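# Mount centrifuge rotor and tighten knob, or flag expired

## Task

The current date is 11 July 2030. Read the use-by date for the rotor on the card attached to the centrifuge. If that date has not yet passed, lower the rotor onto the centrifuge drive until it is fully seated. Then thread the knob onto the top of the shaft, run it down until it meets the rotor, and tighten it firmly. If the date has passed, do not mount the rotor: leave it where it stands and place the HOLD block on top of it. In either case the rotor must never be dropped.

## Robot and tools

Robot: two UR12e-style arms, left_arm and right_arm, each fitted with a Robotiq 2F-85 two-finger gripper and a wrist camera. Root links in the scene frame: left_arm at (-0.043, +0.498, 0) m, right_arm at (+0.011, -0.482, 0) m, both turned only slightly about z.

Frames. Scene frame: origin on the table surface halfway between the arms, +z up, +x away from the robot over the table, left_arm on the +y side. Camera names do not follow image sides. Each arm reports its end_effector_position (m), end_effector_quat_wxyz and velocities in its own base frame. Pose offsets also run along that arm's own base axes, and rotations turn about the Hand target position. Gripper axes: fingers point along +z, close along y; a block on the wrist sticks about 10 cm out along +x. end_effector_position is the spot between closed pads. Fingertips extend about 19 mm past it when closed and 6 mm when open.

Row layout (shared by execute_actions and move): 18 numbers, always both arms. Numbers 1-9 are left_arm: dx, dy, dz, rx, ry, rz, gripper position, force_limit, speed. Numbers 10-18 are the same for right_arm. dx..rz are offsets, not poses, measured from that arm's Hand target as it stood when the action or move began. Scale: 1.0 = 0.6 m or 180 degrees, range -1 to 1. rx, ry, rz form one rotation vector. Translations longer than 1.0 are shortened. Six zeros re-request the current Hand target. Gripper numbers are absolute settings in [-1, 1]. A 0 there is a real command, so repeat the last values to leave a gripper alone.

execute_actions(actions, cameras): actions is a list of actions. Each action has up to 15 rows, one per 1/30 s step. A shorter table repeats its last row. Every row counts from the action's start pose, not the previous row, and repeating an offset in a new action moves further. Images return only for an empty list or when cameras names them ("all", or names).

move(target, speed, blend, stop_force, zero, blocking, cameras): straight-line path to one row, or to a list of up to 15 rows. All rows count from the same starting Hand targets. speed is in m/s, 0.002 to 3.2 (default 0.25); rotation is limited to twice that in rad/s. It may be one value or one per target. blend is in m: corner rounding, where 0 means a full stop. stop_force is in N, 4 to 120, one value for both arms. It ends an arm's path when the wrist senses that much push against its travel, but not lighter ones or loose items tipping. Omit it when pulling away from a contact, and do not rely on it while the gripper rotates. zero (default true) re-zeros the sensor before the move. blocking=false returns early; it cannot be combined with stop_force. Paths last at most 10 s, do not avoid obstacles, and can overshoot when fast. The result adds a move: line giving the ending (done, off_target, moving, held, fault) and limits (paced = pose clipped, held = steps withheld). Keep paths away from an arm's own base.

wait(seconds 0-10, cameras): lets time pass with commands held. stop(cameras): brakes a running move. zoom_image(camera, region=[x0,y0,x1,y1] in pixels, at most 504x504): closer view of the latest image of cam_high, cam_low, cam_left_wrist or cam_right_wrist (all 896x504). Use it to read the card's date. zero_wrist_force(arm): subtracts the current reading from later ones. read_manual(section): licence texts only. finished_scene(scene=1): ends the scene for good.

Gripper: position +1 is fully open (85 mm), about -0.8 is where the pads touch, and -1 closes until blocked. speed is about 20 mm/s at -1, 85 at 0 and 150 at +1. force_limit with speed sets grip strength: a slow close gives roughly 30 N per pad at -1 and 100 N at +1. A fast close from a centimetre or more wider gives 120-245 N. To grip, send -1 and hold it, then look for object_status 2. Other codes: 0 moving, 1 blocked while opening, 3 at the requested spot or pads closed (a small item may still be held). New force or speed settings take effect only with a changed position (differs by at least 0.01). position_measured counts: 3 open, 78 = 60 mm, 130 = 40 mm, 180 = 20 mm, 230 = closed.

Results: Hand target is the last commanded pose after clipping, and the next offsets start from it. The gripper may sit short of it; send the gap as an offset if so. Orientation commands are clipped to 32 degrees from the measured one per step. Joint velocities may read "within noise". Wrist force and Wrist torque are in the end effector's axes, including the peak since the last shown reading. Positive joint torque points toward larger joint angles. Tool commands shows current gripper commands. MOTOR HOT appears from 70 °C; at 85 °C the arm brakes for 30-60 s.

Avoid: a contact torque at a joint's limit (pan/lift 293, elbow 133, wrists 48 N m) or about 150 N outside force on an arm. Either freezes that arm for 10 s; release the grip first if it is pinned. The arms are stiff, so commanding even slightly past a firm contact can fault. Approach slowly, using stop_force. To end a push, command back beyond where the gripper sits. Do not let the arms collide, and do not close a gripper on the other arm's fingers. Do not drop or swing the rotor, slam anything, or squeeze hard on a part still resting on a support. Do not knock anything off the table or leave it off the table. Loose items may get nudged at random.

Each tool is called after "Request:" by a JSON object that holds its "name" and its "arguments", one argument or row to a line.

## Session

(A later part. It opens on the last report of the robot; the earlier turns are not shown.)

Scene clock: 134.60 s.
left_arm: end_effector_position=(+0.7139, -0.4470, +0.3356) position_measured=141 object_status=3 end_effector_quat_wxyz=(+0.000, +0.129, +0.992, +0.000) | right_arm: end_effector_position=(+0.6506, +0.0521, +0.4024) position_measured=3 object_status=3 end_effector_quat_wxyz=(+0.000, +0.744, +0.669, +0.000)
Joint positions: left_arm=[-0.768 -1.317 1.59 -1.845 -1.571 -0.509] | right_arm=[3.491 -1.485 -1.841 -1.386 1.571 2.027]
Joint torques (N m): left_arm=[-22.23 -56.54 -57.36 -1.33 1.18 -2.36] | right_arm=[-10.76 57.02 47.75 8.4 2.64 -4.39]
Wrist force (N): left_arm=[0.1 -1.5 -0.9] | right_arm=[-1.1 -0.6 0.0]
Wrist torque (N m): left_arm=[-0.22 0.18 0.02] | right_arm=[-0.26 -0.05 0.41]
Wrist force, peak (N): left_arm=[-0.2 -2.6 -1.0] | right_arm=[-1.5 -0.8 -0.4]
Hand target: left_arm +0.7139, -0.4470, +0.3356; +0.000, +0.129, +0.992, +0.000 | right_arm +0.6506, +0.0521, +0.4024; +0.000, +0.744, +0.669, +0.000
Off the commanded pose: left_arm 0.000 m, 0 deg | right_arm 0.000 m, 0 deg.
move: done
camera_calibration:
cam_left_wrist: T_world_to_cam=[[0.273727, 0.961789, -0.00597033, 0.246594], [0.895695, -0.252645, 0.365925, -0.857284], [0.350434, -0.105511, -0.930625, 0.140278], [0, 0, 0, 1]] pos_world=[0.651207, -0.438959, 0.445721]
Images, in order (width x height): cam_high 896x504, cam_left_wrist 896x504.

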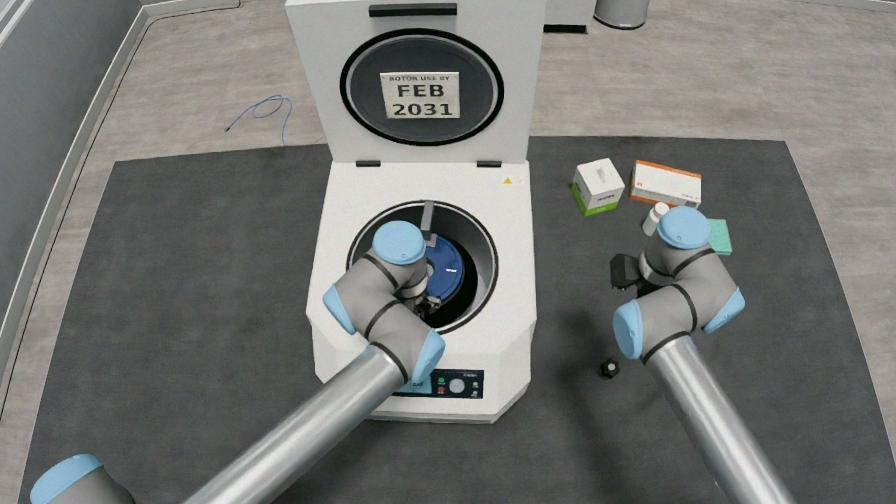

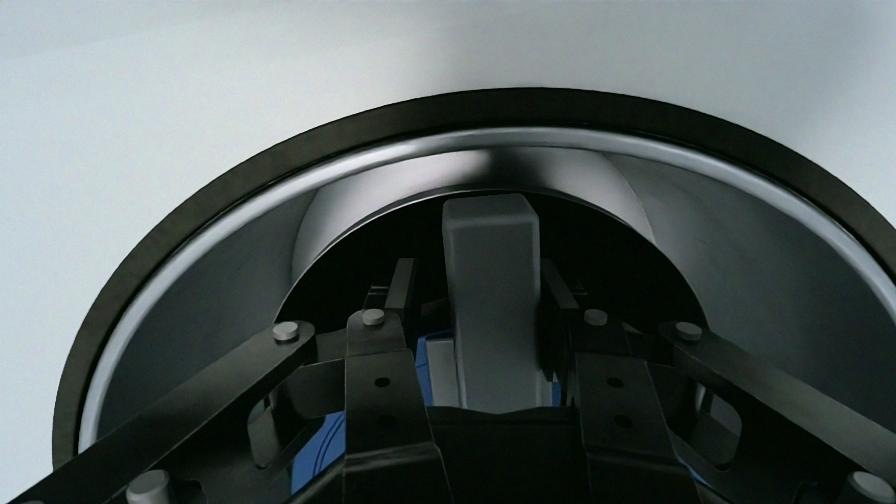

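Request:
{"name": "move", "arguments": {
  "target": [
    [0.0307,0.0825,0,0,0,-0.0844,-0.1,0.3,-1,0,0,0,0,0,0,1,0.3,-0.5],
    [0.079,0.1402,0,0,0,-0.1956,-0.1,0.3,-1,0,0,0,0,0,0,1,0.3,-0.5]
  ],
  "speed": 0.04,
  "stop_force": 15,
  "blend": [0.004,0]
}}

Scene clock: 145.80 s.
left_arm: end_effector_position=(+0.7613, -0.3629, +0.3356) position_measured=141 object_status=3 end_effector_quat_wxyz=(+0.000, +0.423, +0.906, +0.000) | right_arm: end_effector_position=(+0.6506, +0.0521, +0.4024) position_measured=3 object_status=3 end_effector_quat_wxyz=(+0.000, +0.744, +0.669, +0.000)
Joint positions: left_arm=[-0.653 -1.315 1.588 -1.844 -1.571 0.221] | right_arm=[3.491 -1.485 -1.841 -1.386 1.571 2.027]
Joint torques (N m): left_arm=[19.65 -56.74 -57.97 -1.26 -3.21 1.73] | right_arm=[-9.42 58.81 47.28 8.1 2.35 -4.43]
Wrist force (N): left_arm=[-0.2 -2.4 -1.0] | right_arm=[-1.4 -0.7 -0.2]
Wrist torque (N m): left_arm=[-0.28 0.17 -0.29] | right_arm=[-0.29 0.01 0.41]
Wrist force, peak (N): left_arm=[0.7 -4.4 -1.5] | right_arm=[-1.4 -1.2 -0.2]
Hand target: left_arm +0.7613, -0.3629, +0.3356; +0.000, +0.423, +0.906, +0.000 | right_arm +0.6506, +0.0521, +0.4024; +0.000, +0.744, +0.669, +0.000
Off the commanded pose: left_arm 0.000 m, 0 deg | right_arm 0.000 m, 0 deg.
move: done

Request:
{"name": "move", "arguments": {
  "target": [
    [0.0652,0.0377,0,0,0,-0.1111,-0.1,0.3,-1,0,0,0,0,0,0,1,0.3,-0.5],
    [0.1393,0.0507,0,0,0,-0.2222,-0.1,0.3,-1,0,0,0,0,0,0,1,0.3,-0.5]
  ],
  "speed": 0.045,
  "stop_force": 15,
  "blend": [0.004,0],
  "cameras": ["cam_high"]
}}

Request:
{"name": "zoom_image", "arguments": {
  "camera": "cam_high",
  "region": [340, 180, 520, 350]
}}

Request:
{"name": "move", "arguments": {
  "target": [
    [0.0917,-0.0203,0,0,0,-0.1389,-0.1,0.3,-1,0,0,0,0,0,0,1,0.3,-0.5]
  ],
  "speed": 0.04,
  "stop_force": 15,
  "cameras": ["cam_high","cam_left_wrist"]
}}

Request:
{"name": "zoom_image", "arguments": {
  "camera": "cam_high",
  "region": [340, 180, 520, 350]
}}

Scene clock: 155.03 s.
left_arm: end_effector_position=(+0.8449, -0.3325, +0.3356) position_measured=141 object_status=3 end_effector_quat_wxyz=(+0.000, +0.707, +0.707, +0.000) | right_arm: end_effector_position=(+0.6506, +0.0521, +0.4024) position_measured=3 object_status=3 end_effector_quat_wxyz=(+0.000, +0.744, +0.669, +0.000)
Joint positions: left_arm=[-0.568 -1.211 1.449 -1.808 -1.571 1.004] | right_arm=[3.491 -1.485 -1.841 -1.386 1.571 2.027]
Joint torques (N m): left_arm=[18.28 -66.07 -57.4 -1.36 -2.9 1.8] | right_arm=[-8.05 58.37 48.06 8.07 2.3 -4.4]
Wrist force (N): left_arm=[-0.3 -2.4 -1.4] | right_arm=[-1.3 -0.8 -0.4]
Wrist torque (N m): left_arm=[-0.30 0.22 -0.27] | right_arm=[-0.30 -0.02 0.41]
Wrist force, peak (N): left_arm=[1.0 -2.8 -1.5] | right_arm=[-1.8 -0.6 -0.4]
Hand target: left_arm +0.8449, -0.3325, +0.3356; +0.000, +0.707, +0.707, +0.000 | right_arm +0.6506, +0.0521, +0.4024; +0.000, +0.744, +0.669, +0.000
Off the commanded pose: left_arm 0.000 m, 0 deg | right_arm 0.000 m, 0 deg.
move: done
Images, in order (width x height): cam_high 896x504.

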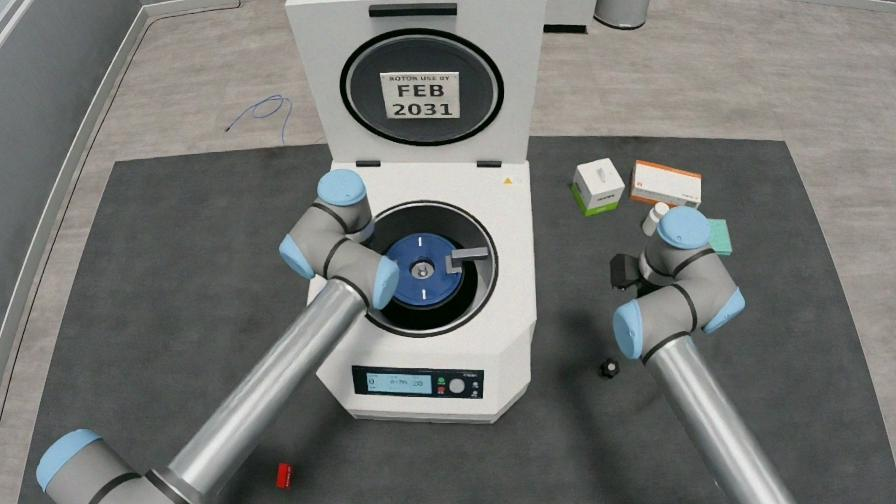

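Scaled by 2.800 from the camera's 896x504 image, which has a finer 1280x720 frame.

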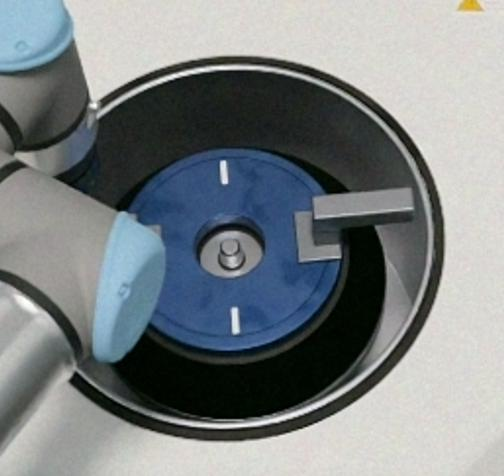

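Scene clock: 161.33 s.
left_arm: end_effector_position=(+0.8999, -0.3446, +0.3356) position_measured=141 object_status=3 end_effector_quat_wxyz=(+0.000, +0.844, +0.537, +0.000) | right_arm: end_effector_position=(+0.6506, +0.0521, +0.4024) position_measured=3 object_status=3 end_effector_quat_wxyz=(+0.000, +0.744, +0.669, +0.000)
Joint positions: left_arm=[-0.547 -1.119 1.317 -1.768 -1.571 1.461] | right_arm=[3.491 -1.485 -1.841 -1.386 1.571 2.027]
Joint torques (N m): left_arm=[18.37 -74.06 -59.13 -1.58 -1.08 1.81] | right_arm=[-8.18 57.16 47.85 8.1 2.32 -4.28]
Wrist force (N): left_arm=[-0.4 -2.2 -0.9] | right_arm=[-1.2 -0.5 -0.3]
Wrist torque (N m): left_arm=[-0.28 0.24 -0.30] | right_arm=[-0.26 -0.03 0.41]
Wrist force, peak (N): left_arm=[0.7 -2.8 -1.5] | right_arm=[-1.4 -1.5 -0.7]
Hand target: left_arm +0.8999, -0.3447, +0.3356; +0.000, +0.844, +0.537, +0.000 | right_arm +0.6506, +0.0521, +0.4024; +0.000, +0.744, +0.669, +0.000
Off the commanded pose: left_arm 0.000 m, 0 deg | right_arm 0.000 m, 0 deg.
move: done
camera_calibration:
cam_left_wrist: T_world_to_cam=[[0.898097, -0.439755, -0.00602412, -0.947687], [-0.407282, -0.836791, 0.365926, -0.0267917], [-0.165959, -0.326184, -0.930624, 0.474548], [0, 0, 0, 1]] pos_world=[0.918959, -0.28438, 0.445721]
Images, in order (width x height): cam_high 896x504, cam_left_wrist 896x504.

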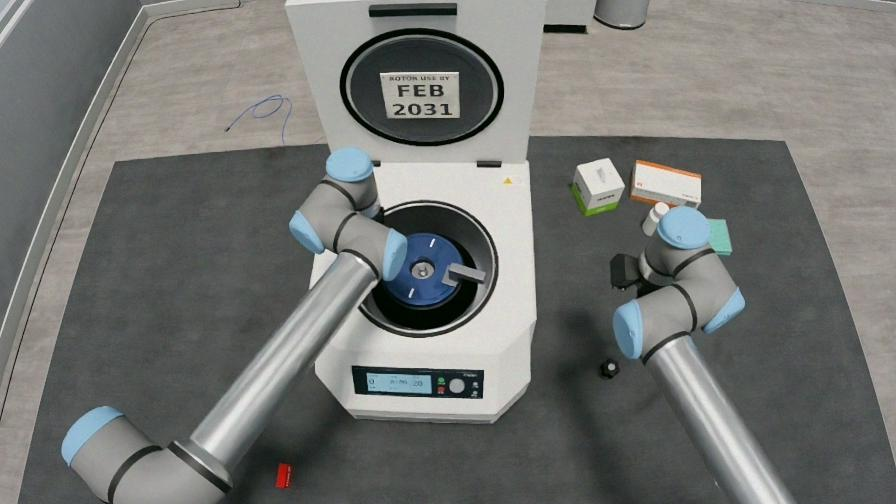

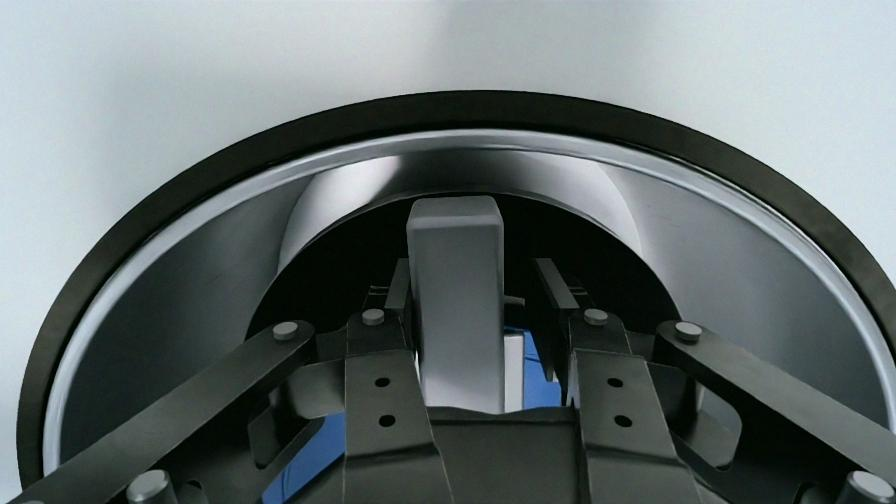

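Scaled by 2.800 from the camera's 896x504 image, which has a finer 1280x720 frame.

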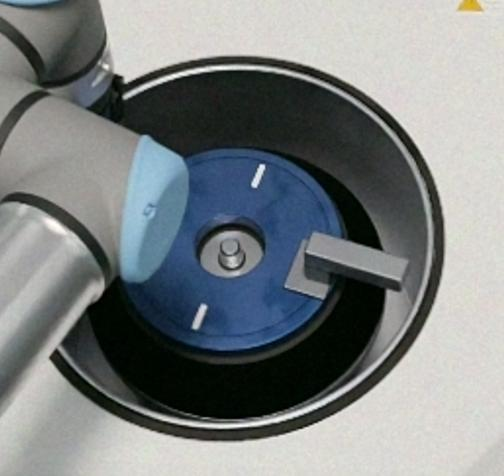

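Request:
{"name": "move", "arguments": {
  "target": [0,0,0,0,0,0,-0.1,0.3,-1,0.257,0.613,0.117,0,0,-0.966,1,0.3,-0.5],
  "speed": 0.6,
  "cameras": ["cam_high","cam_right_wrist"]
}}

Request:
{"name": "zoom_image", "arguments": {
  "camera": "cam_right_wrist",
  "region": [300, 160, 620, 420]
}}

Scene clock: 166.40 s.
left_arm: end_effector_position=(+0.8999, -0.3447, +0.3356) position_measured=141 object_status=3 end_effector_quat_wxyz=(+0.000, +0.844, +0.537, +0.000) | right_arm: end_effector_position=(+0.8048, +0.4199, +0.4726) position_measured=3 object_status=3 end_effector_quat_wxyz=(+0.000, +0.707, -0.707, +0.000)
Joint positions: left_arm=[-0.547 -1.119 1.317 -1.768 -1.571 1.461] | right_arm=[3.816 -1.902 -1.245 -1.565 1.57 5.386]
Joint torques (N m): left_arm=[19.11 -75.08 -59.04 -1.61 -1.63 1.68] | right_arm=[12.53 74.35 62.72 1.04 -4.3 3.15]
Wrist force (N): left_arm=[-0.4 -2.0 -0.9] | right_arm=[-1.1 -0.5 0.2]
Wrist torque (N m): left_arm=[-0.24 0.24 -0.30] | right_arm=[-0.26 -0.07 0.16]
Wrist force, peak (N): left_arm=[-0.5 -2.4 -1.2] | right_arm=[-2.2 -0.9 0.4]
Hand target: left_arm +0.8999, -0.3447, +0.3356; +0.000, +0.844, +0.537, +0.000 | right_arm +0.8048, +0.4199, +0.4726; +0.000, +0.707, -0.707, +0.000
Off the commanded pose: left_arm 0.000 m, 0 deg | right_arm 0.000 m, 0 deg.
move: done
camera_calibration:
cam_right_wrist: T_world_to_cam=[[-0.999531, 0.0155945, 0.0263433, 0.787654], [0.0237737, 0.937552, 0.347031, -0.556335], [-0.0192865, 0.347494, -0.937484, 0.4388], [0, 0, 0, 1]] pos_world=[0.808974, 0.356829, 0.583684]
Images, in order (width x height): cam_high 896x504, cam_right_wrist 896x504.

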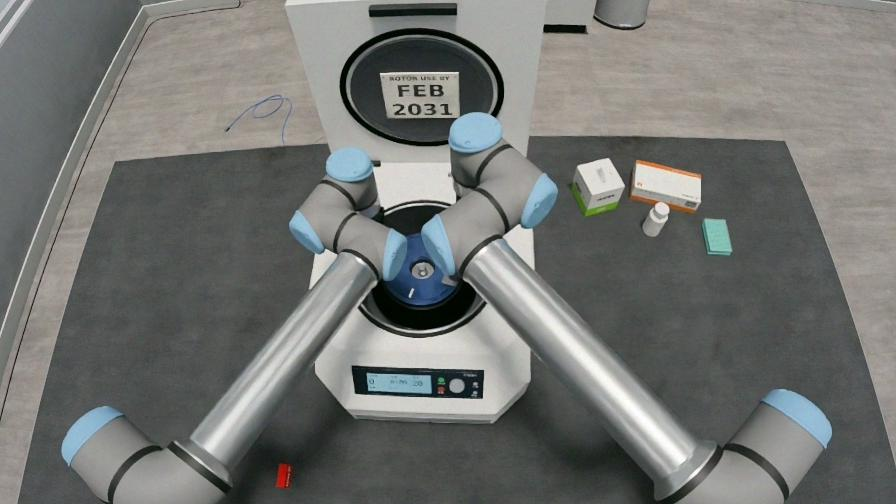

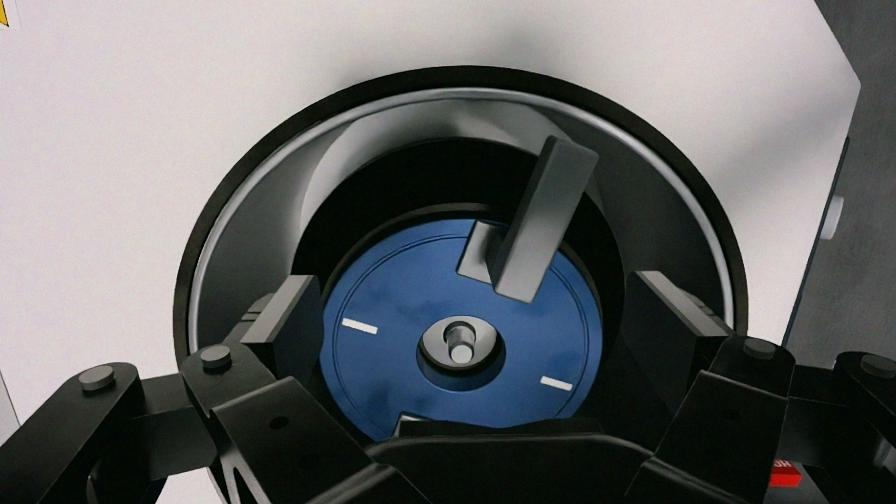

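Scaled by 1.575 from the camera's 896x504 image, which has a finer 1280x720 frame.

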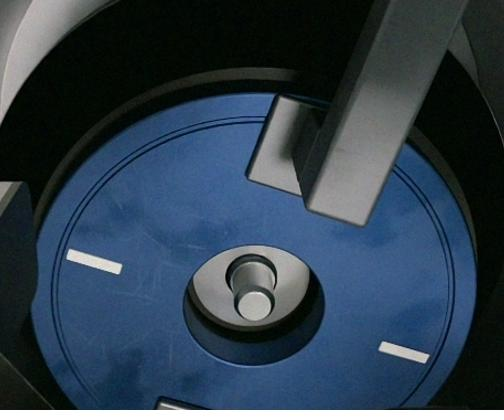

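Request:
{"name": "move", "arguments": {
  "target": [
    [0.0477,-0.0307,0,0,0,-0.0833,-0.1,0.3,-1,0,0,0,0,0,0,1,0.3,-0.5],
    [0.0414,-0.0254,0,0,0,-0.0722,-0.1,0.3,-1,0,0,0,0,0,0,1,0.3,-0.5]
  ],
  "speed": 0.06
}}

Request:
{"name": "move", "arguments": {
  "target": [0,0,0,0,0,0,-0.1,0.3,-1,-0.132,0.0473,-0.02,0,0,0.802,1,0.3,-0.5],
  "speed": 0.5,
  "cameras": ["cam_high","cam_right_wrist","cam_left_wrist"]
}}

Request:
{"name": "zoom_image", "arguments": {
  "camera": "cam_high",
  "region": [340, 180, 520, 350]
}}

Scene clock: 172.30 s.
left_arm: end_effector_position=(+0.9248, -0.3599, +0.3355) position_measured=141 object_status=3 end_effector_quat_wxyz=(+0.000, +0.899, +0.438, +0.000) | right_arm: end_effector_position=(+0.8048, +0.4199, +0.4726) position_measured=3 object_status=3 end_effector_quat_wxyz=(+0.000, +0.707, -0.707, +0.000)
Joint positions: left_arm=[-0.547 -1.07 1.243 -1.744 -1.571 1.687] | right_arm=[3.816 -1.902 -1.245 -1.565 1.57 5.386]
Joint torques (N m): left_arm=[19.84 -117.12 -40.76 -7.1 -0.96 -2.51] | right_arm=[11.73 73.43 61.87 1.46 -4.4 3.21]
Wrist force (N): left_arm=[0.1 -2.1 -0.8] | right_arm=[-1.4 -0.1 -0.2]
Wrist torque (N m): left_arm=[-0.26 0.20 -0.01] | right_arm=[-0.20 -0.03 0.15]
Wrist force, peak (N): left_arm=[0.8 -2.8 -1.0] | right_arm=[-1.6 -0.7 0.2]
Hand target: left_arm +0.9248, -0.3599, +0.3356; +0.000, +0.899, +0.438, +0.000 | right_arm +0.8048, +0.4199, +0.4726; +0.000, +0.707, -0.707, +0.000
Off the commanded pose: left_arm 0.000 m, 0 deg | right_arm 0.000 m, 0 deg.
move: done

Scene clock: 175.57 s.
left_arm: end_effector_position=(+0.9248, -0.3599, +0.3356) position_measured=141 object_status=3 end_effector_quat_wxyz=(+0.000, +0.899, +0.438, +0.000) | right_arm: end_effector_position=(+0.7256, +0.4483, +0.4606) position_measured=3 object_status=3 end_effector_quat_wxyz=(+0.000, +0.890, +0.457, +0.000)
Joint positions: left_arm=[-0.547 -1.07 1.243 -1.744 -1.571 1.687] | right_arm=[3.901 -1.808 -1.389 -1.515 1.571 2.951]
Joint torques (N m): left_arm=[18.51 -116.84 -39.95 -7.21 -1.22 -2.41] | right_arm=[13.45 89.58 48.13 8.57 2.97 -4.56]
Wrist force (N): left_arm=[-0.1 -2.2 -0.9] | right_arm=[-0.9 -0.6 0.1]
Wrist torque (N m): left_arm=[-0.28 0.23 -0.02] | right_arm=[-0.25 -0.11 0.40]
Wrist force, peak (N): left_arm=[-0.2 -2.6 -0.6] | right_arm=[-1.5 -1.0 -0.1]
Hand target: left_arm +0.9248, -0.3599, +0.3356; +0.000, +0.899, +0.438, +0.000 | right_arm +0.7256, +0.4483, +0.4606; +0.000, +0.889, +0.457, +0.000
Off the commanded pose: left_arm 0.000 m, 0 deg | right_arm 0.000 m, 0 deg.
move: done
camera_calibration:
cam_left_wrist: T_world_to_cam=[[0.776159, -0.630509, -0.00597687, -0.932625], [-0.585101, -0.72373, 0.365886, 0.17573], [-0.23502, -0.280489, -0.930641, 0.554018], [0, 0, 0, 1]] pos_world=[0.95689, -0.305451, 0.445721]
cam_right_wrist: T_world_to_cam=[[0.803022, -0.595365, 0.0263779, -0.325679], [-0.565898, -0.747905, 0.346983, 0.606469], [-0.186853, -0.293562, -0.9375, 0.825096], [0, 0, 0, 1]] pos_world=[0.758899, 0.5019, 0.571684]
Images, in order (width x height): cam_high 896x504, cam_left_wrist 896x504, cam_right_wrist 896x504.

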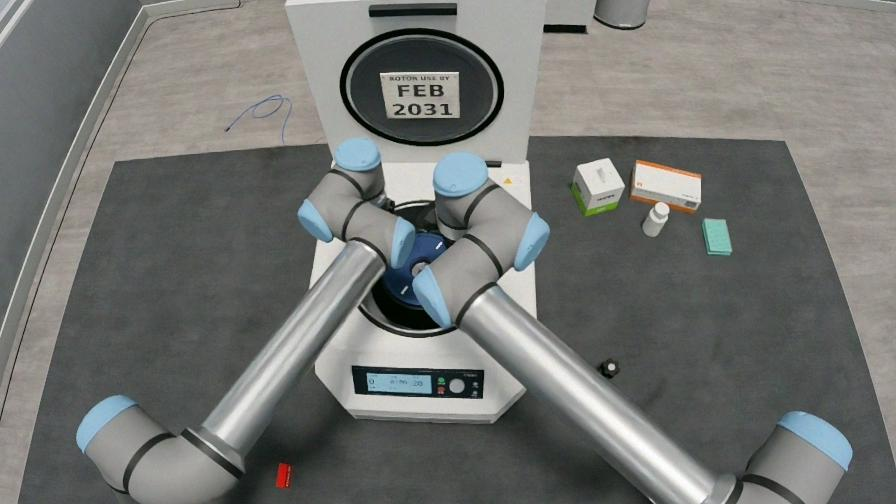

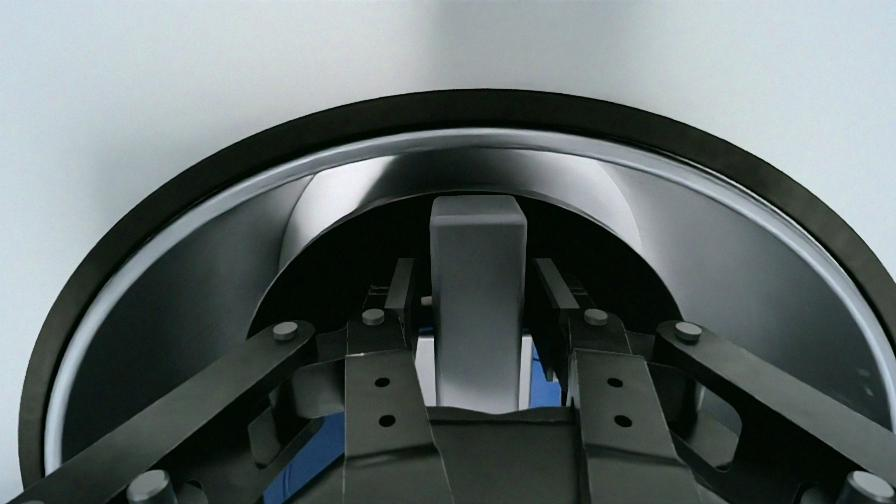

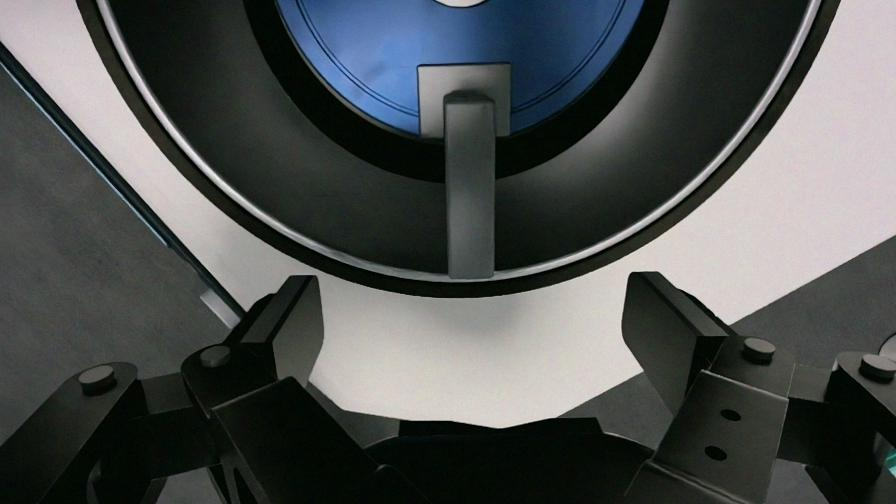

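Scaled by 2.800 from the camera's 896x504 image, which has a finer 1280x720 frame.

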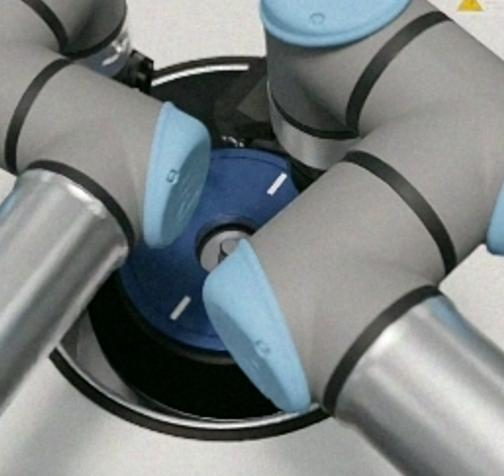

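Request:
{"name": "move", "arguments": {
  "target": [
    [0,0,0,0,0,0,-0.1,0.3,-1,0.0095,-0.0068,-0.05,0,0,0,1,0.3,-0.5],
    [0,0,0,0,0,0,-0.1,0.3,-1,0.0095,-0.0068,-0.207,0,0,0,1,0.3,-0.5]
  ],
  "speed": 0.08,
  "stop_force": 15,
  "cameras": ["cam_right_wrist"]
}}

Scene clock: 178.97 s.
left_arm: end_effector_position=(+0.9248, -0.3599, +0.3356) position_measured=141 object_status=3 end_effector_quat_wxyz=(+0.000, +0.899, +0.438, +0.000) | right_arm: end_effector_position=(+0.7313, +0.4442, +0.3364) position_measured=3 object_status=3 end_effector_quat_wxyz=(+0.000, +0.889, +0.457, +0.000)
Joint positions: left_arm=[-0.547 -1.07 1.243 -1.744 -1.571 1.687] | right_arm=[3.892 -1.846 -1.562 -1.304 1.571 2.943]
Joint torques (N m): left_arm=[17.77 -115.52 -39.67 -7.16 -1.21 -2.22] | right_arm=[-10.43 66.45 46.15 8.58 1.07 -4.4]
Wrist force (N): left_arm=[-0.1 -2.0 -0.8] | right_arm=[-0.5 -0.9 -0.4]
Wrist torque (N m): left_arm=[-0.25 0.24 -0.01] | right_arm=[-0.31 -0.15 0.38]
Wrist force, peak (N): left_arm=[0.1 -2.5 -1.3] | right_arm=[-0.7 -1.5 -1.2]
Hand target: left_arm +0.9248, -0.3599, +0.3356; +0.000, +0.899, +0.438, +0.000 | right_arm +0.7313, +0.4442, +0.3364; +0.000, +0.889, +0.457, +0.000
Off the commanded pose: left_arm 0.000 m, 0 deg | right_arm 0.000 m, 0 deg.
move: done
camera_calibration:
cam_right_wrist: T_world_to_cam=[[0.803101, -0.595261, 0.0263284, -0.32951], [-0.565787, -0.747988, 0.346986, 0.649679], [-0.186854, -0.293561, -0.937501, 0.708519], [0, 0, 0, 1]] pos_world=[0.764599, 0.497801, 0.447484]
Images, in order (width x height): cam_right_wrist 896x504.

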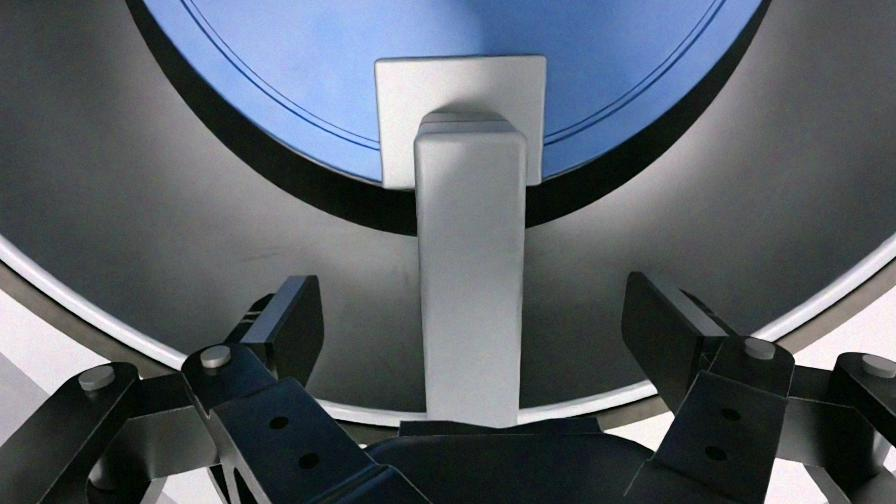

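Request:
{"name": "move", "arguments": {
  "target": [0,0,0,0,0,0,-1,0.4,-1,0,0,0,0,0,0,-1,0.4,-1]
}}

Request:
{"name": "move", "arguments": {
  "target": [0,0,0.01,0,0,0,-1,0.4,-1,0,0,0.01,0,0,0,-1,0.4,-1],
  "speed": 0.03
}}

Scene clock: 182.93 s.
left_arm: end_effector_position=(+0.9247, -0.3599, +0.3356) position_measured=172 object_status=2 end_effector_quat_wxyz=(+0.000, +0.899, +0.438, +0.000) | right_arm: end_effector_position=(+0.7312, +0.4443, +0.3364) position_measured=172 object_status=0 end_effector_quat_wxyz=(+0.000, +0.889, +0.457, +0.000)
Joint positions: left_arm=[-0.547 -1.07 1.243 -1.744 -1.571 1.687] | right_arm=[3.892 -1.846 -1.562 -1.304 1.571 2.943]
Joint torques (N m): left_arm=[7.2 -78.79 -46.3 -13.41 -1.2 1.61] | right_arm=[-24.86 52.83 46.54 8.38 -15.85 -2.76]
Wrist force (N): left_arm=[-0.6 -27.7 -12.3] | right_arm=[-30.2 -48.6 -33.4]
Wrist torque (N m): left_arm=[-0.15 0.31 -1.42] | right_arm=[-0.03 0.10 -0.98]
Wrist force, peak (N): left_arm=[-0.5 -29.2 -14.0] | right_arm=[-30.2 -48.6 -33.4]
Hand target: left_arm +0.9248, -0.3599, +0.3356; +0.000, +0.899, +0.438, +0.000 | right_arm +0.7313, +0.4442, +0.3364; +0.000, +0.889, +0.457, +0.000
Off the commanded pose: left_arm 0.000 m, 0 deg | right_arm 0.000 m, 0 deg.
move: done

Scene clock: 183.67 s.
left_arm: end_effector_position=(+0.9248, -0.3599, +0.3414) position_measured=172 object_status=2 end_effector_quat_wxyz=(+0.000, +0.899, +0.438, +0.000) | right_arm: end_effector_position=(+0.7313, +0.4442, +0.3422) position_measured=172 object_status=2 end_effector_quat_wxyz=(+0.000, +0.889, +0.457, +0.000)
Joint positions: left_arm=[-0.547 -1.072 1.235 -1.734 -1.571 1.687] | right_arm=[3.892 -1.843 -1.555 -1.314 1.571 2.943]
Joint torques (N m): left_arm=[5.04 -164.72 -87.66 -7.62 5.38 2.08] | right_arm=[-31.47 120.41 89.23 5.86 -4.84 -2.41]
Wrist force (N): left_arm=[-11.9 -1.6 44.8] | right_arm=[0.7 -23.3 36.4]
Wrist torque (N m): left_arm=[0.34 0.49 -1.53] | right_arm=[0.77 0.44 -1.04]
Wrist force, peak (N): left_arm=[-12.3 -1.7 44.8] | right_arm=[-30.1 -48.5 -33.6]
Hand target: left_arm +0.9248, -0.3599, +0.3416; +0.000, +0.899, +0.438, +0.000 | right_arm +0.7313, +0.4442, +0.3424; +0.000, +0.889, +0.457, +0.000
Off the commanded pose: left_arm 0.000 m, 0 deg | right_arm 0.000 m, 0 deg.
move: done

Request:
{"name": "move", "arguments": {
  "target": [-0.0003,0.0002,0.15,0,0,0,-1,0.4,-1,-0.0008,0.0006,0.15,0,0,0,-1,0.4,-1],
  "speed": 0.06,
  "cameras": ["cam_low","cam_high"]
}}

Request:
{"name": "zoom_image", "arguments": {
  "camera": "cam_low",
  "region": [380, 140, 520, 250]
}}

Request:
{"name": "zoom_image", "arguments": {
  "camera": "cam_high",
  "region": [340, 200, 520, 350]
}}

Scene clock: 186.13 s.
left_arm: end_effector_position=(+0.9246, -0.3597, +0.4316) position_measured=172 object_status=2 end_effector_quat_wxyz=(+0.000, +0.899, +0.438, +0.000) | right_arm: end_effector_position=(+0.7308, +0.4445, +0.4323) position_measured=172 object_status=2 end_effector_quat_wxyz=(+0.000, +0.889, +0.457, +0.000)
Joint positions: left_arm=[-0.547 -1.086 1.099 -1.583 -1.571 1.687] | right_arm=[3.893 -1.816 -1.428 -1.467 1.571 2.944]
Joint torques (N m): left_arm=[-2.3 -140.54 -91.94 -6.19 1.78 2.46] | right_arm=[4.37 110.2 86.81 8.08 -6.79 4.68]
Wrist force (N): left_arm=[-3.3 6.4 51.3] | right_arm=[-12.7 -14.1 27.7]
Wrist torque (N m): left_arm=[-0.06 0.36 -1.46] | right_arm=[0.45 0.30 -1.13]
Wrist force, peak (N): left_arm=[-3.6 6.6 51.3] | right_arm=[3.4 -22.6 39.6]
Hand target: left_arm +0.9246, -0.3598, +0.4316; +0.000, +0.899, +0.438, +0.000 | right_arm +0.7308, +0.4446, +0.4324; +0.000, +0.889, +0.457, +0.000
Off the commanded pose: left_arm 0.000 m, 0 deg | right_arm 0.000 m, 0 deg.
move: done
Images, in order (width x height): cam_high 896x504, cam_low 896x504.

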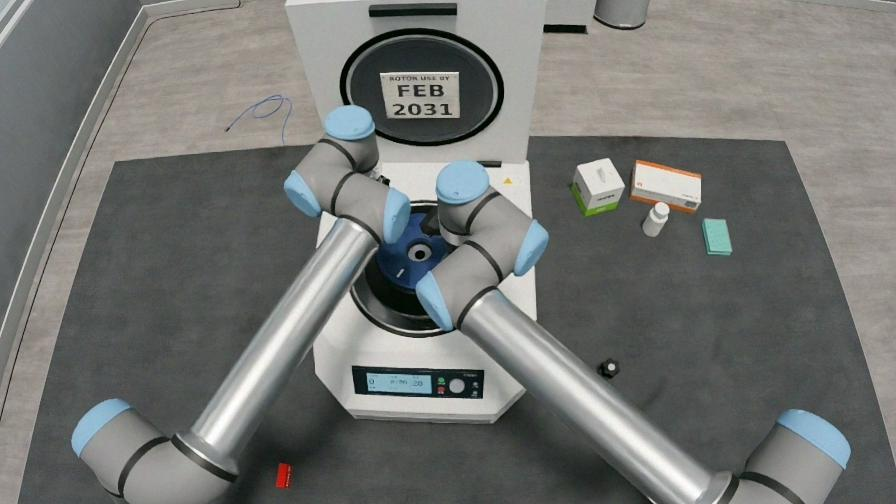

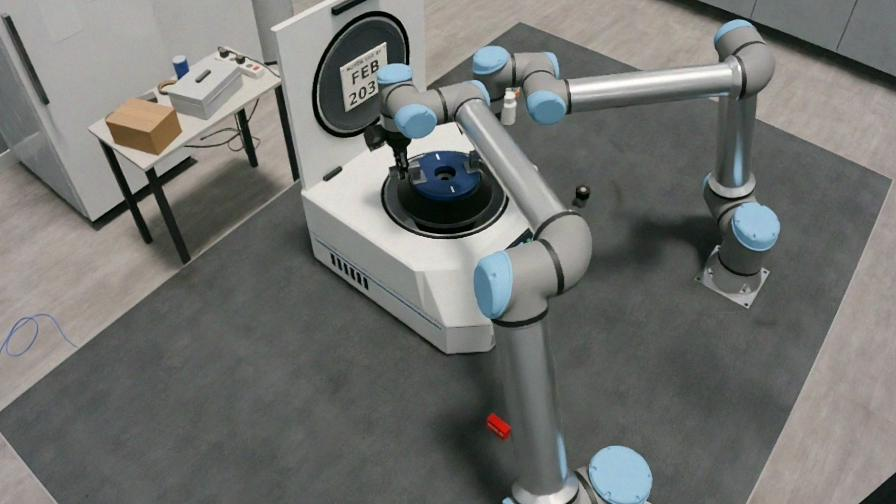

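Scaled by 3.600 from the camera's 896x504 image, which has a finer 1280x720 frame.

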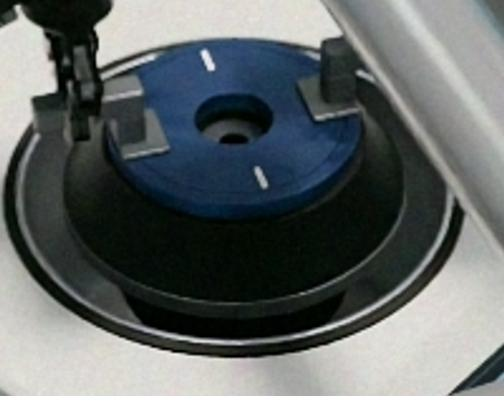

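Scaled by 2.800 from the camera's 896x504 image, which has a finer 1280x720 frame.

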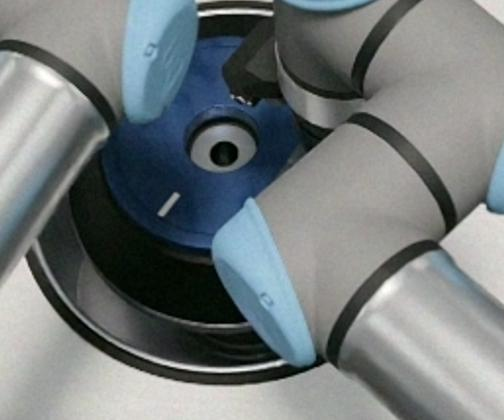

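Request:
{"name": "move", "arguments": {
  "target": [0,0,0.25,0,0,0,-1,0.4,-1,0,0,0.25,0,0,0,-1,0.4,-1],
  "speed": 0.1,
  "cameras": ["cam_low","cam_high"]
}}

Request:
{"name": "zoom_image", "arguments": {
  "camera": "cam_low",
  "region": [390, 150, 510, 240]
}}

Request:
{"name": "zoom_image", "arguments": {
  "camera": "cam_high",
  "region": [340, 200, 520, 350]
}}

Scene clock: 188.67 s.
left_arm: end_effector_position=(+0.9246, -0.3598, +0.5815) position_measured=172 object_status=2 end_effector_quat_wxyz=(+0.000, +0.899, +0.438, +0.000) | right_arm: end_effector_position=(+0.7308, +0.4446, +0.5823) position_measured=172 object_status=2 end_effector_quat_wxyz=(+0.000, +0.889, +0.457, +0.000)
Joint positions: left_arm=[-0.547 -1.047 0.773 -1.297 -1.571 1.687] | right_arm=[3.893 -1.824 -1.156 -1.732 1.571 2.944]
Joint torques (N m): left_arm=[-5.37 -126.2 -81.92 -2.89 -6.19 0.74] | right_arm=[-5.28 87.14 92.56 10.93 0.13 3.11]
Wrist force (N): left_arm=[20.7 6.8 37.9] | right_arm=[-21.1 -9.7 37.2]
Wrist torque (N m): left_arm=[-0.67 0.18 -1.26] | right_arm=[0.03 0.33 -0.99]
Wrist force, peak (N): left_arm=[-5.6 6.4 55.3] | right_arm=[-20.3 -10.4 37.5]
Hand target: left_arm +0.9246, -0.3598, +0.5816; +0.000, +0.899, +0.438, +0.000 | right_arm +0.7308, +0.4446, +0.5824; +0.000, +0.889, +0.457, +0.000
Off the commanded pose: left_arm 0.000 m, 0 deg | right_arm 0.000 m, 0 deg.
move: done
Images, in order (width x height): cam_high 896x504, cam_low 896x504.

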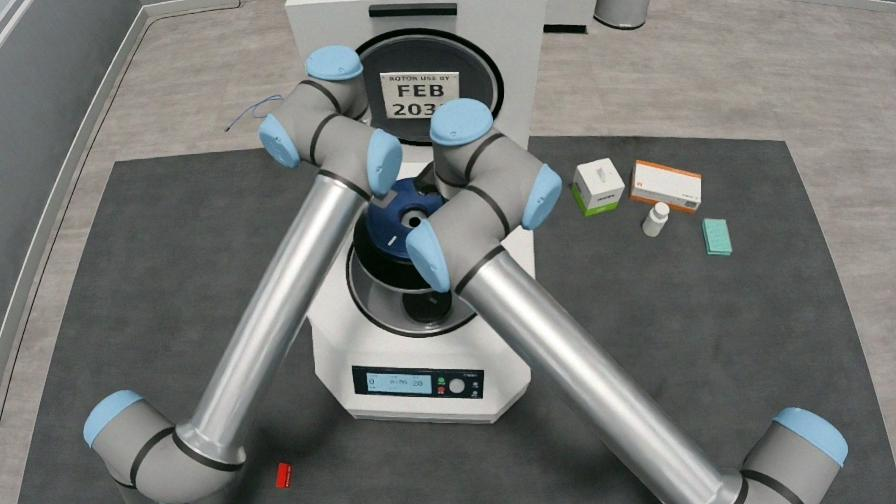

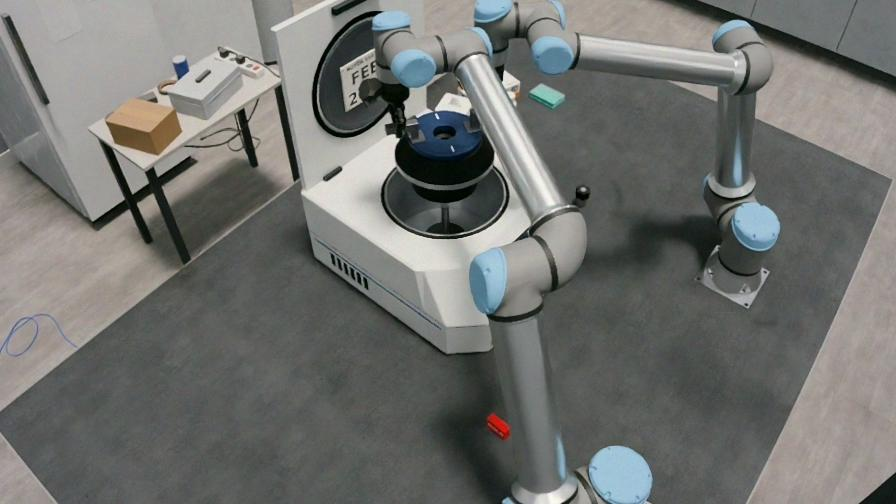

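Scaled by 4.200 from the camera's 896x504 image, which has a finer 1280x720 frame.

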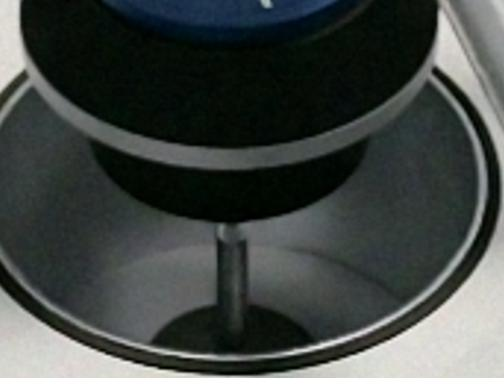

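Scaled by 2.800 from the camera's 896x504 image, which has a finer 1280x720 frame.

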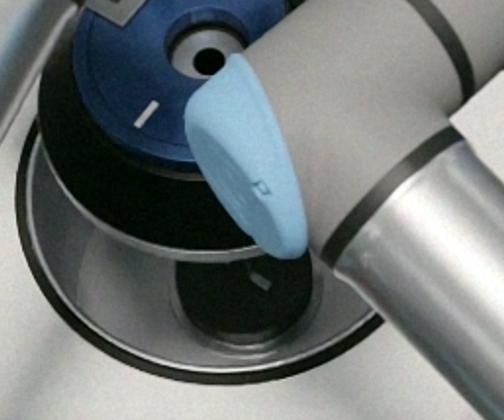

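Request:
{"name": "move", "arguments": {
  "target": [
    [-0.0242,0.0155,0,0,0,0.0427,-1,0.4,-1,0.0248,-0.0145,0,0,0,0.0427,-1,0.4,-1],
    [-0.0505,0.0278,0,0,0,0.0853,-1,0.4,-1,0.0517,-0.0257,0,0,0,0.0853,-1,0.4,-1],
    [-0.0777,0.0362,0,0,0,0.128,-1,0.4,-1,0.079,-0.0328,0,0,0,0.128,-1,0.4,-1],
    [-0.1062,0.0412,0,0,0,0.1707,-1,0.4,-1,0.1077,-0.0367,0,0,0,0.1707,-1,0.4,-1],
    [-0.135,0.0422,0,0,0,0.2133,-1,0.4,-1,0.1365,-0.0363,0,0,0,0.2133,-1,0.4,-1]
  ],
  "speed": 0.06,
  "blend": [0.002,0.002,0.002,0.002,0]
}}

Scene clock: 196.17 s.
left_arm: end_effector_position=(+0.8436, -0.3345, +0.5816) position_measured=172 object_status=2 end_effector_quat_wxyz=(+0.000, +0.705, +0.709, +0.000) | right_arm: end_effector_position=(+0.8127, +0.4228, +0.5824) position_measured=172 object_status=2 end_effector_quat_wxyz=(+0.000, +0.690, +0.724, +0.000)
Joint positions: left_arm=[-0.57 -1.221 1.029 -1.379 -1.571 0.994] | right_arm=[3.812 -1.937 -1.005 -1.77 1.571 2.193]
Joint torques (N m): left_arm=[-51.82 -139.35 -65.84 -12.9 -8.29 -1.08] | right_arm=[4.54 98.84 92.72 12.06 6.76 -3.06]
Wrist force (N): left_arm=[26.1 11.0 37.6] | right_arm=[-27.0 -13.8 37.2]
Wrist torque (N m): left_arm=[-0.23 0.18 -1.75] | right_arm=[-0.46 0.29 -1.49]
Wrist force, peak (N): left_arm=[40.2 9.9 37.7] | right_arm=[-40.8 -12.5 38.2]
Hand target: left_arm +0.8436, -0.3345, +0.5816; +0.000, +0.705, +0.709, +0.000 | right_arm +0.8127, +0.4228, +0.5824; +0.000, +0.690, +0.724, +0.000
Off the commanded pose: left_arm 0.000 m, 0 deg | right_arm 0.000 m, 0 deg.
move: done

Request:
{"name": "move", "arguments": {
  "target": [
    [-0.0289,-0.0017,0,0,0,0.0427,-1,0.4,-1,0.0287,0.004,0,0,0,0.0427,-1,0.4,-1],
    [-0.0568,-0.0083,0,0,0,0.0853,-1,0.4,-1,0.0562,0.0118,0,0,0,0.0853,-1,0.4,-1],
    [-0.0839,-0.0189,0,0,0,0.128,-1,0.4,-1,0.0827,0.0233,0,0,0,0.128,-1,0.4,-1],
    [-0.1094,-0.0329,0,0,0,0.1707,-1,0.4,-1,0.1073,0.0383,0,0,0,0.1707,-1,0.4,-1],
    [-0.1327,-0.0501,0,0,0,0.2133,-1,0.4,-1,0.1298,0.0563,0,0,0,0.2133,-1,0.4,-1]
  ],
  "speed": 0.06,
  "blend": [0.002,0.002,0.002,0.002,0],
  "cameras": ["cam_high","cam_low"]
}}

Request:
{"name": "zoom_image", "arguments": {
  "camera": "cam_high",
  "region": [340, 200, 520, 350]
}}

Request:
{"name": "zoom_image", "arguments": {
  "camera": "cam_low",
  "region": [380, 100, 520, 240]
}}

Scene clock: 202.93 s.
left_arm: end_effector_position=(+0.7640, -0.3645, +0.5816) position_measured=172 object_status=2 end_effector_quat_wxyz=(+0.000, +0.433, +0.902, +0.000) | right_arm: end_effector_position=(+0.8905, +0.4566, +0.5824) position_measured=172 object_status=2 end_effector_quat_wxyz=(+0.000, +0.413, +0.911, +0.000)
Joint positions: left_arm=[-0.652 -1.334 1.177 -1.414 -1.571 0.242] | right_arm=[3.79 -2.116 -0.739 -1.858 1.571 1.501]
Joint torques (N m): left_arm=[-35.04 -131.13 -63.36 -8.7 -2.34 -0.41] | right_arm=[1.34 118.56 89.08 10.04 0.64 -2.48]
Wrist force (N): left_arm=[-8.5 16.5 37.2] | right_arm=[7.3 -19.1 38.0]
Wrist torque (N m): left_arm=[0.25 0.50 -2.41] | right_arm=[-0.83 -0.01 -2.02]
Wrist force, peak (N): left_arm=[31.4 11.9 37.7] | right_arm=[-32.1 -14.4 37.4]
Hand target: left_arm +0.7640, -0.3645, +0.5816; +0.000, +0.432, +0.902, +0.000 | right_arm +0.8906, +0.4566, +0.5824; +0.000, +0.413, +0.911, +0.000
Off the commanded pose: left_arm 0.000 m, 0 deg | right_arm 0.000 m, 0 deg.
move: done
Images, in order (width x height): cam_high 896x504, cam_low 896x504.

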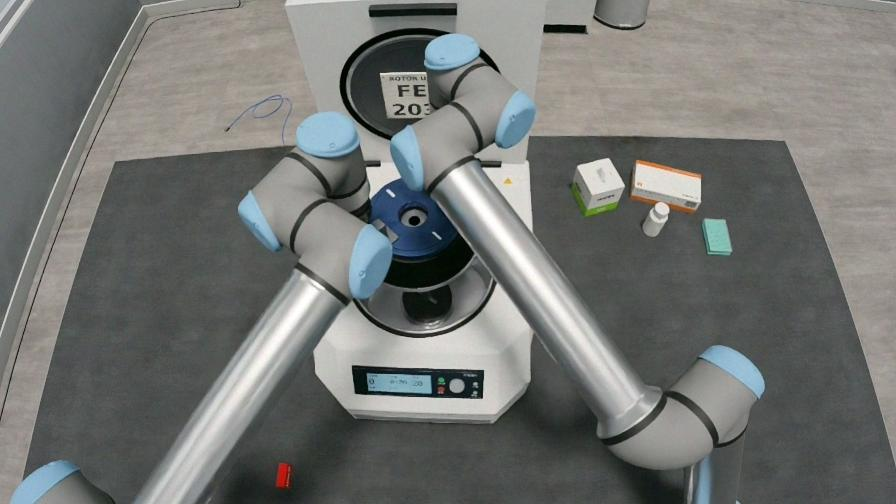

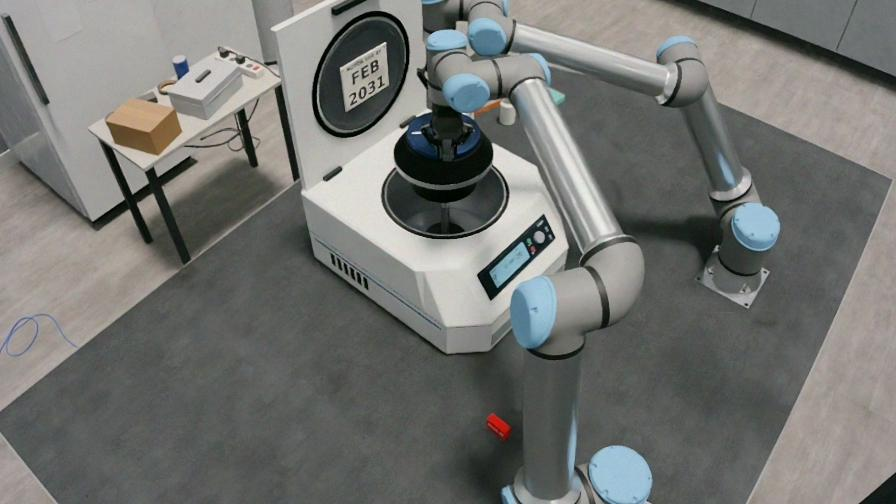

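Scaled by 2.800 from the camera's 896x504 image, which has a finer 1280x720 frame.

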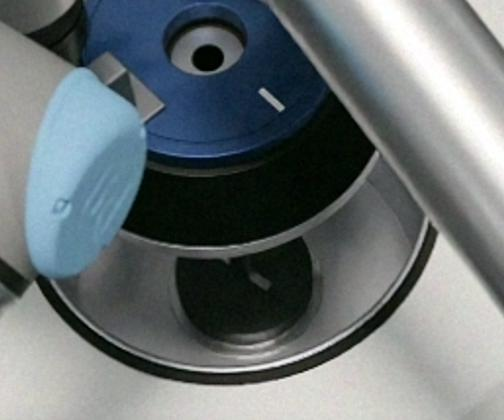

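Scaled by 3.600 from the camera's 896x504 image, which has a finer 1280x720 frame.

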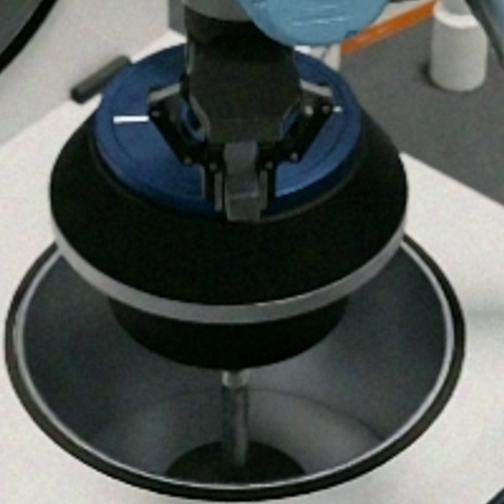

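Request:
{"name": "zoom_image", "arguments": {
  "camera": "cam_high",
  "region": [395, 280, 460, 330]
}}

Scaled by 7.754 from the camera's 896x504 image, which has a finer 1280x720 frame.

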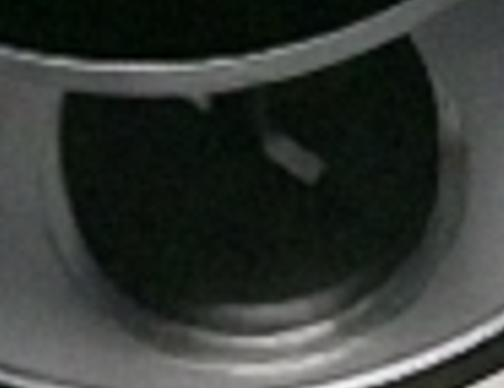

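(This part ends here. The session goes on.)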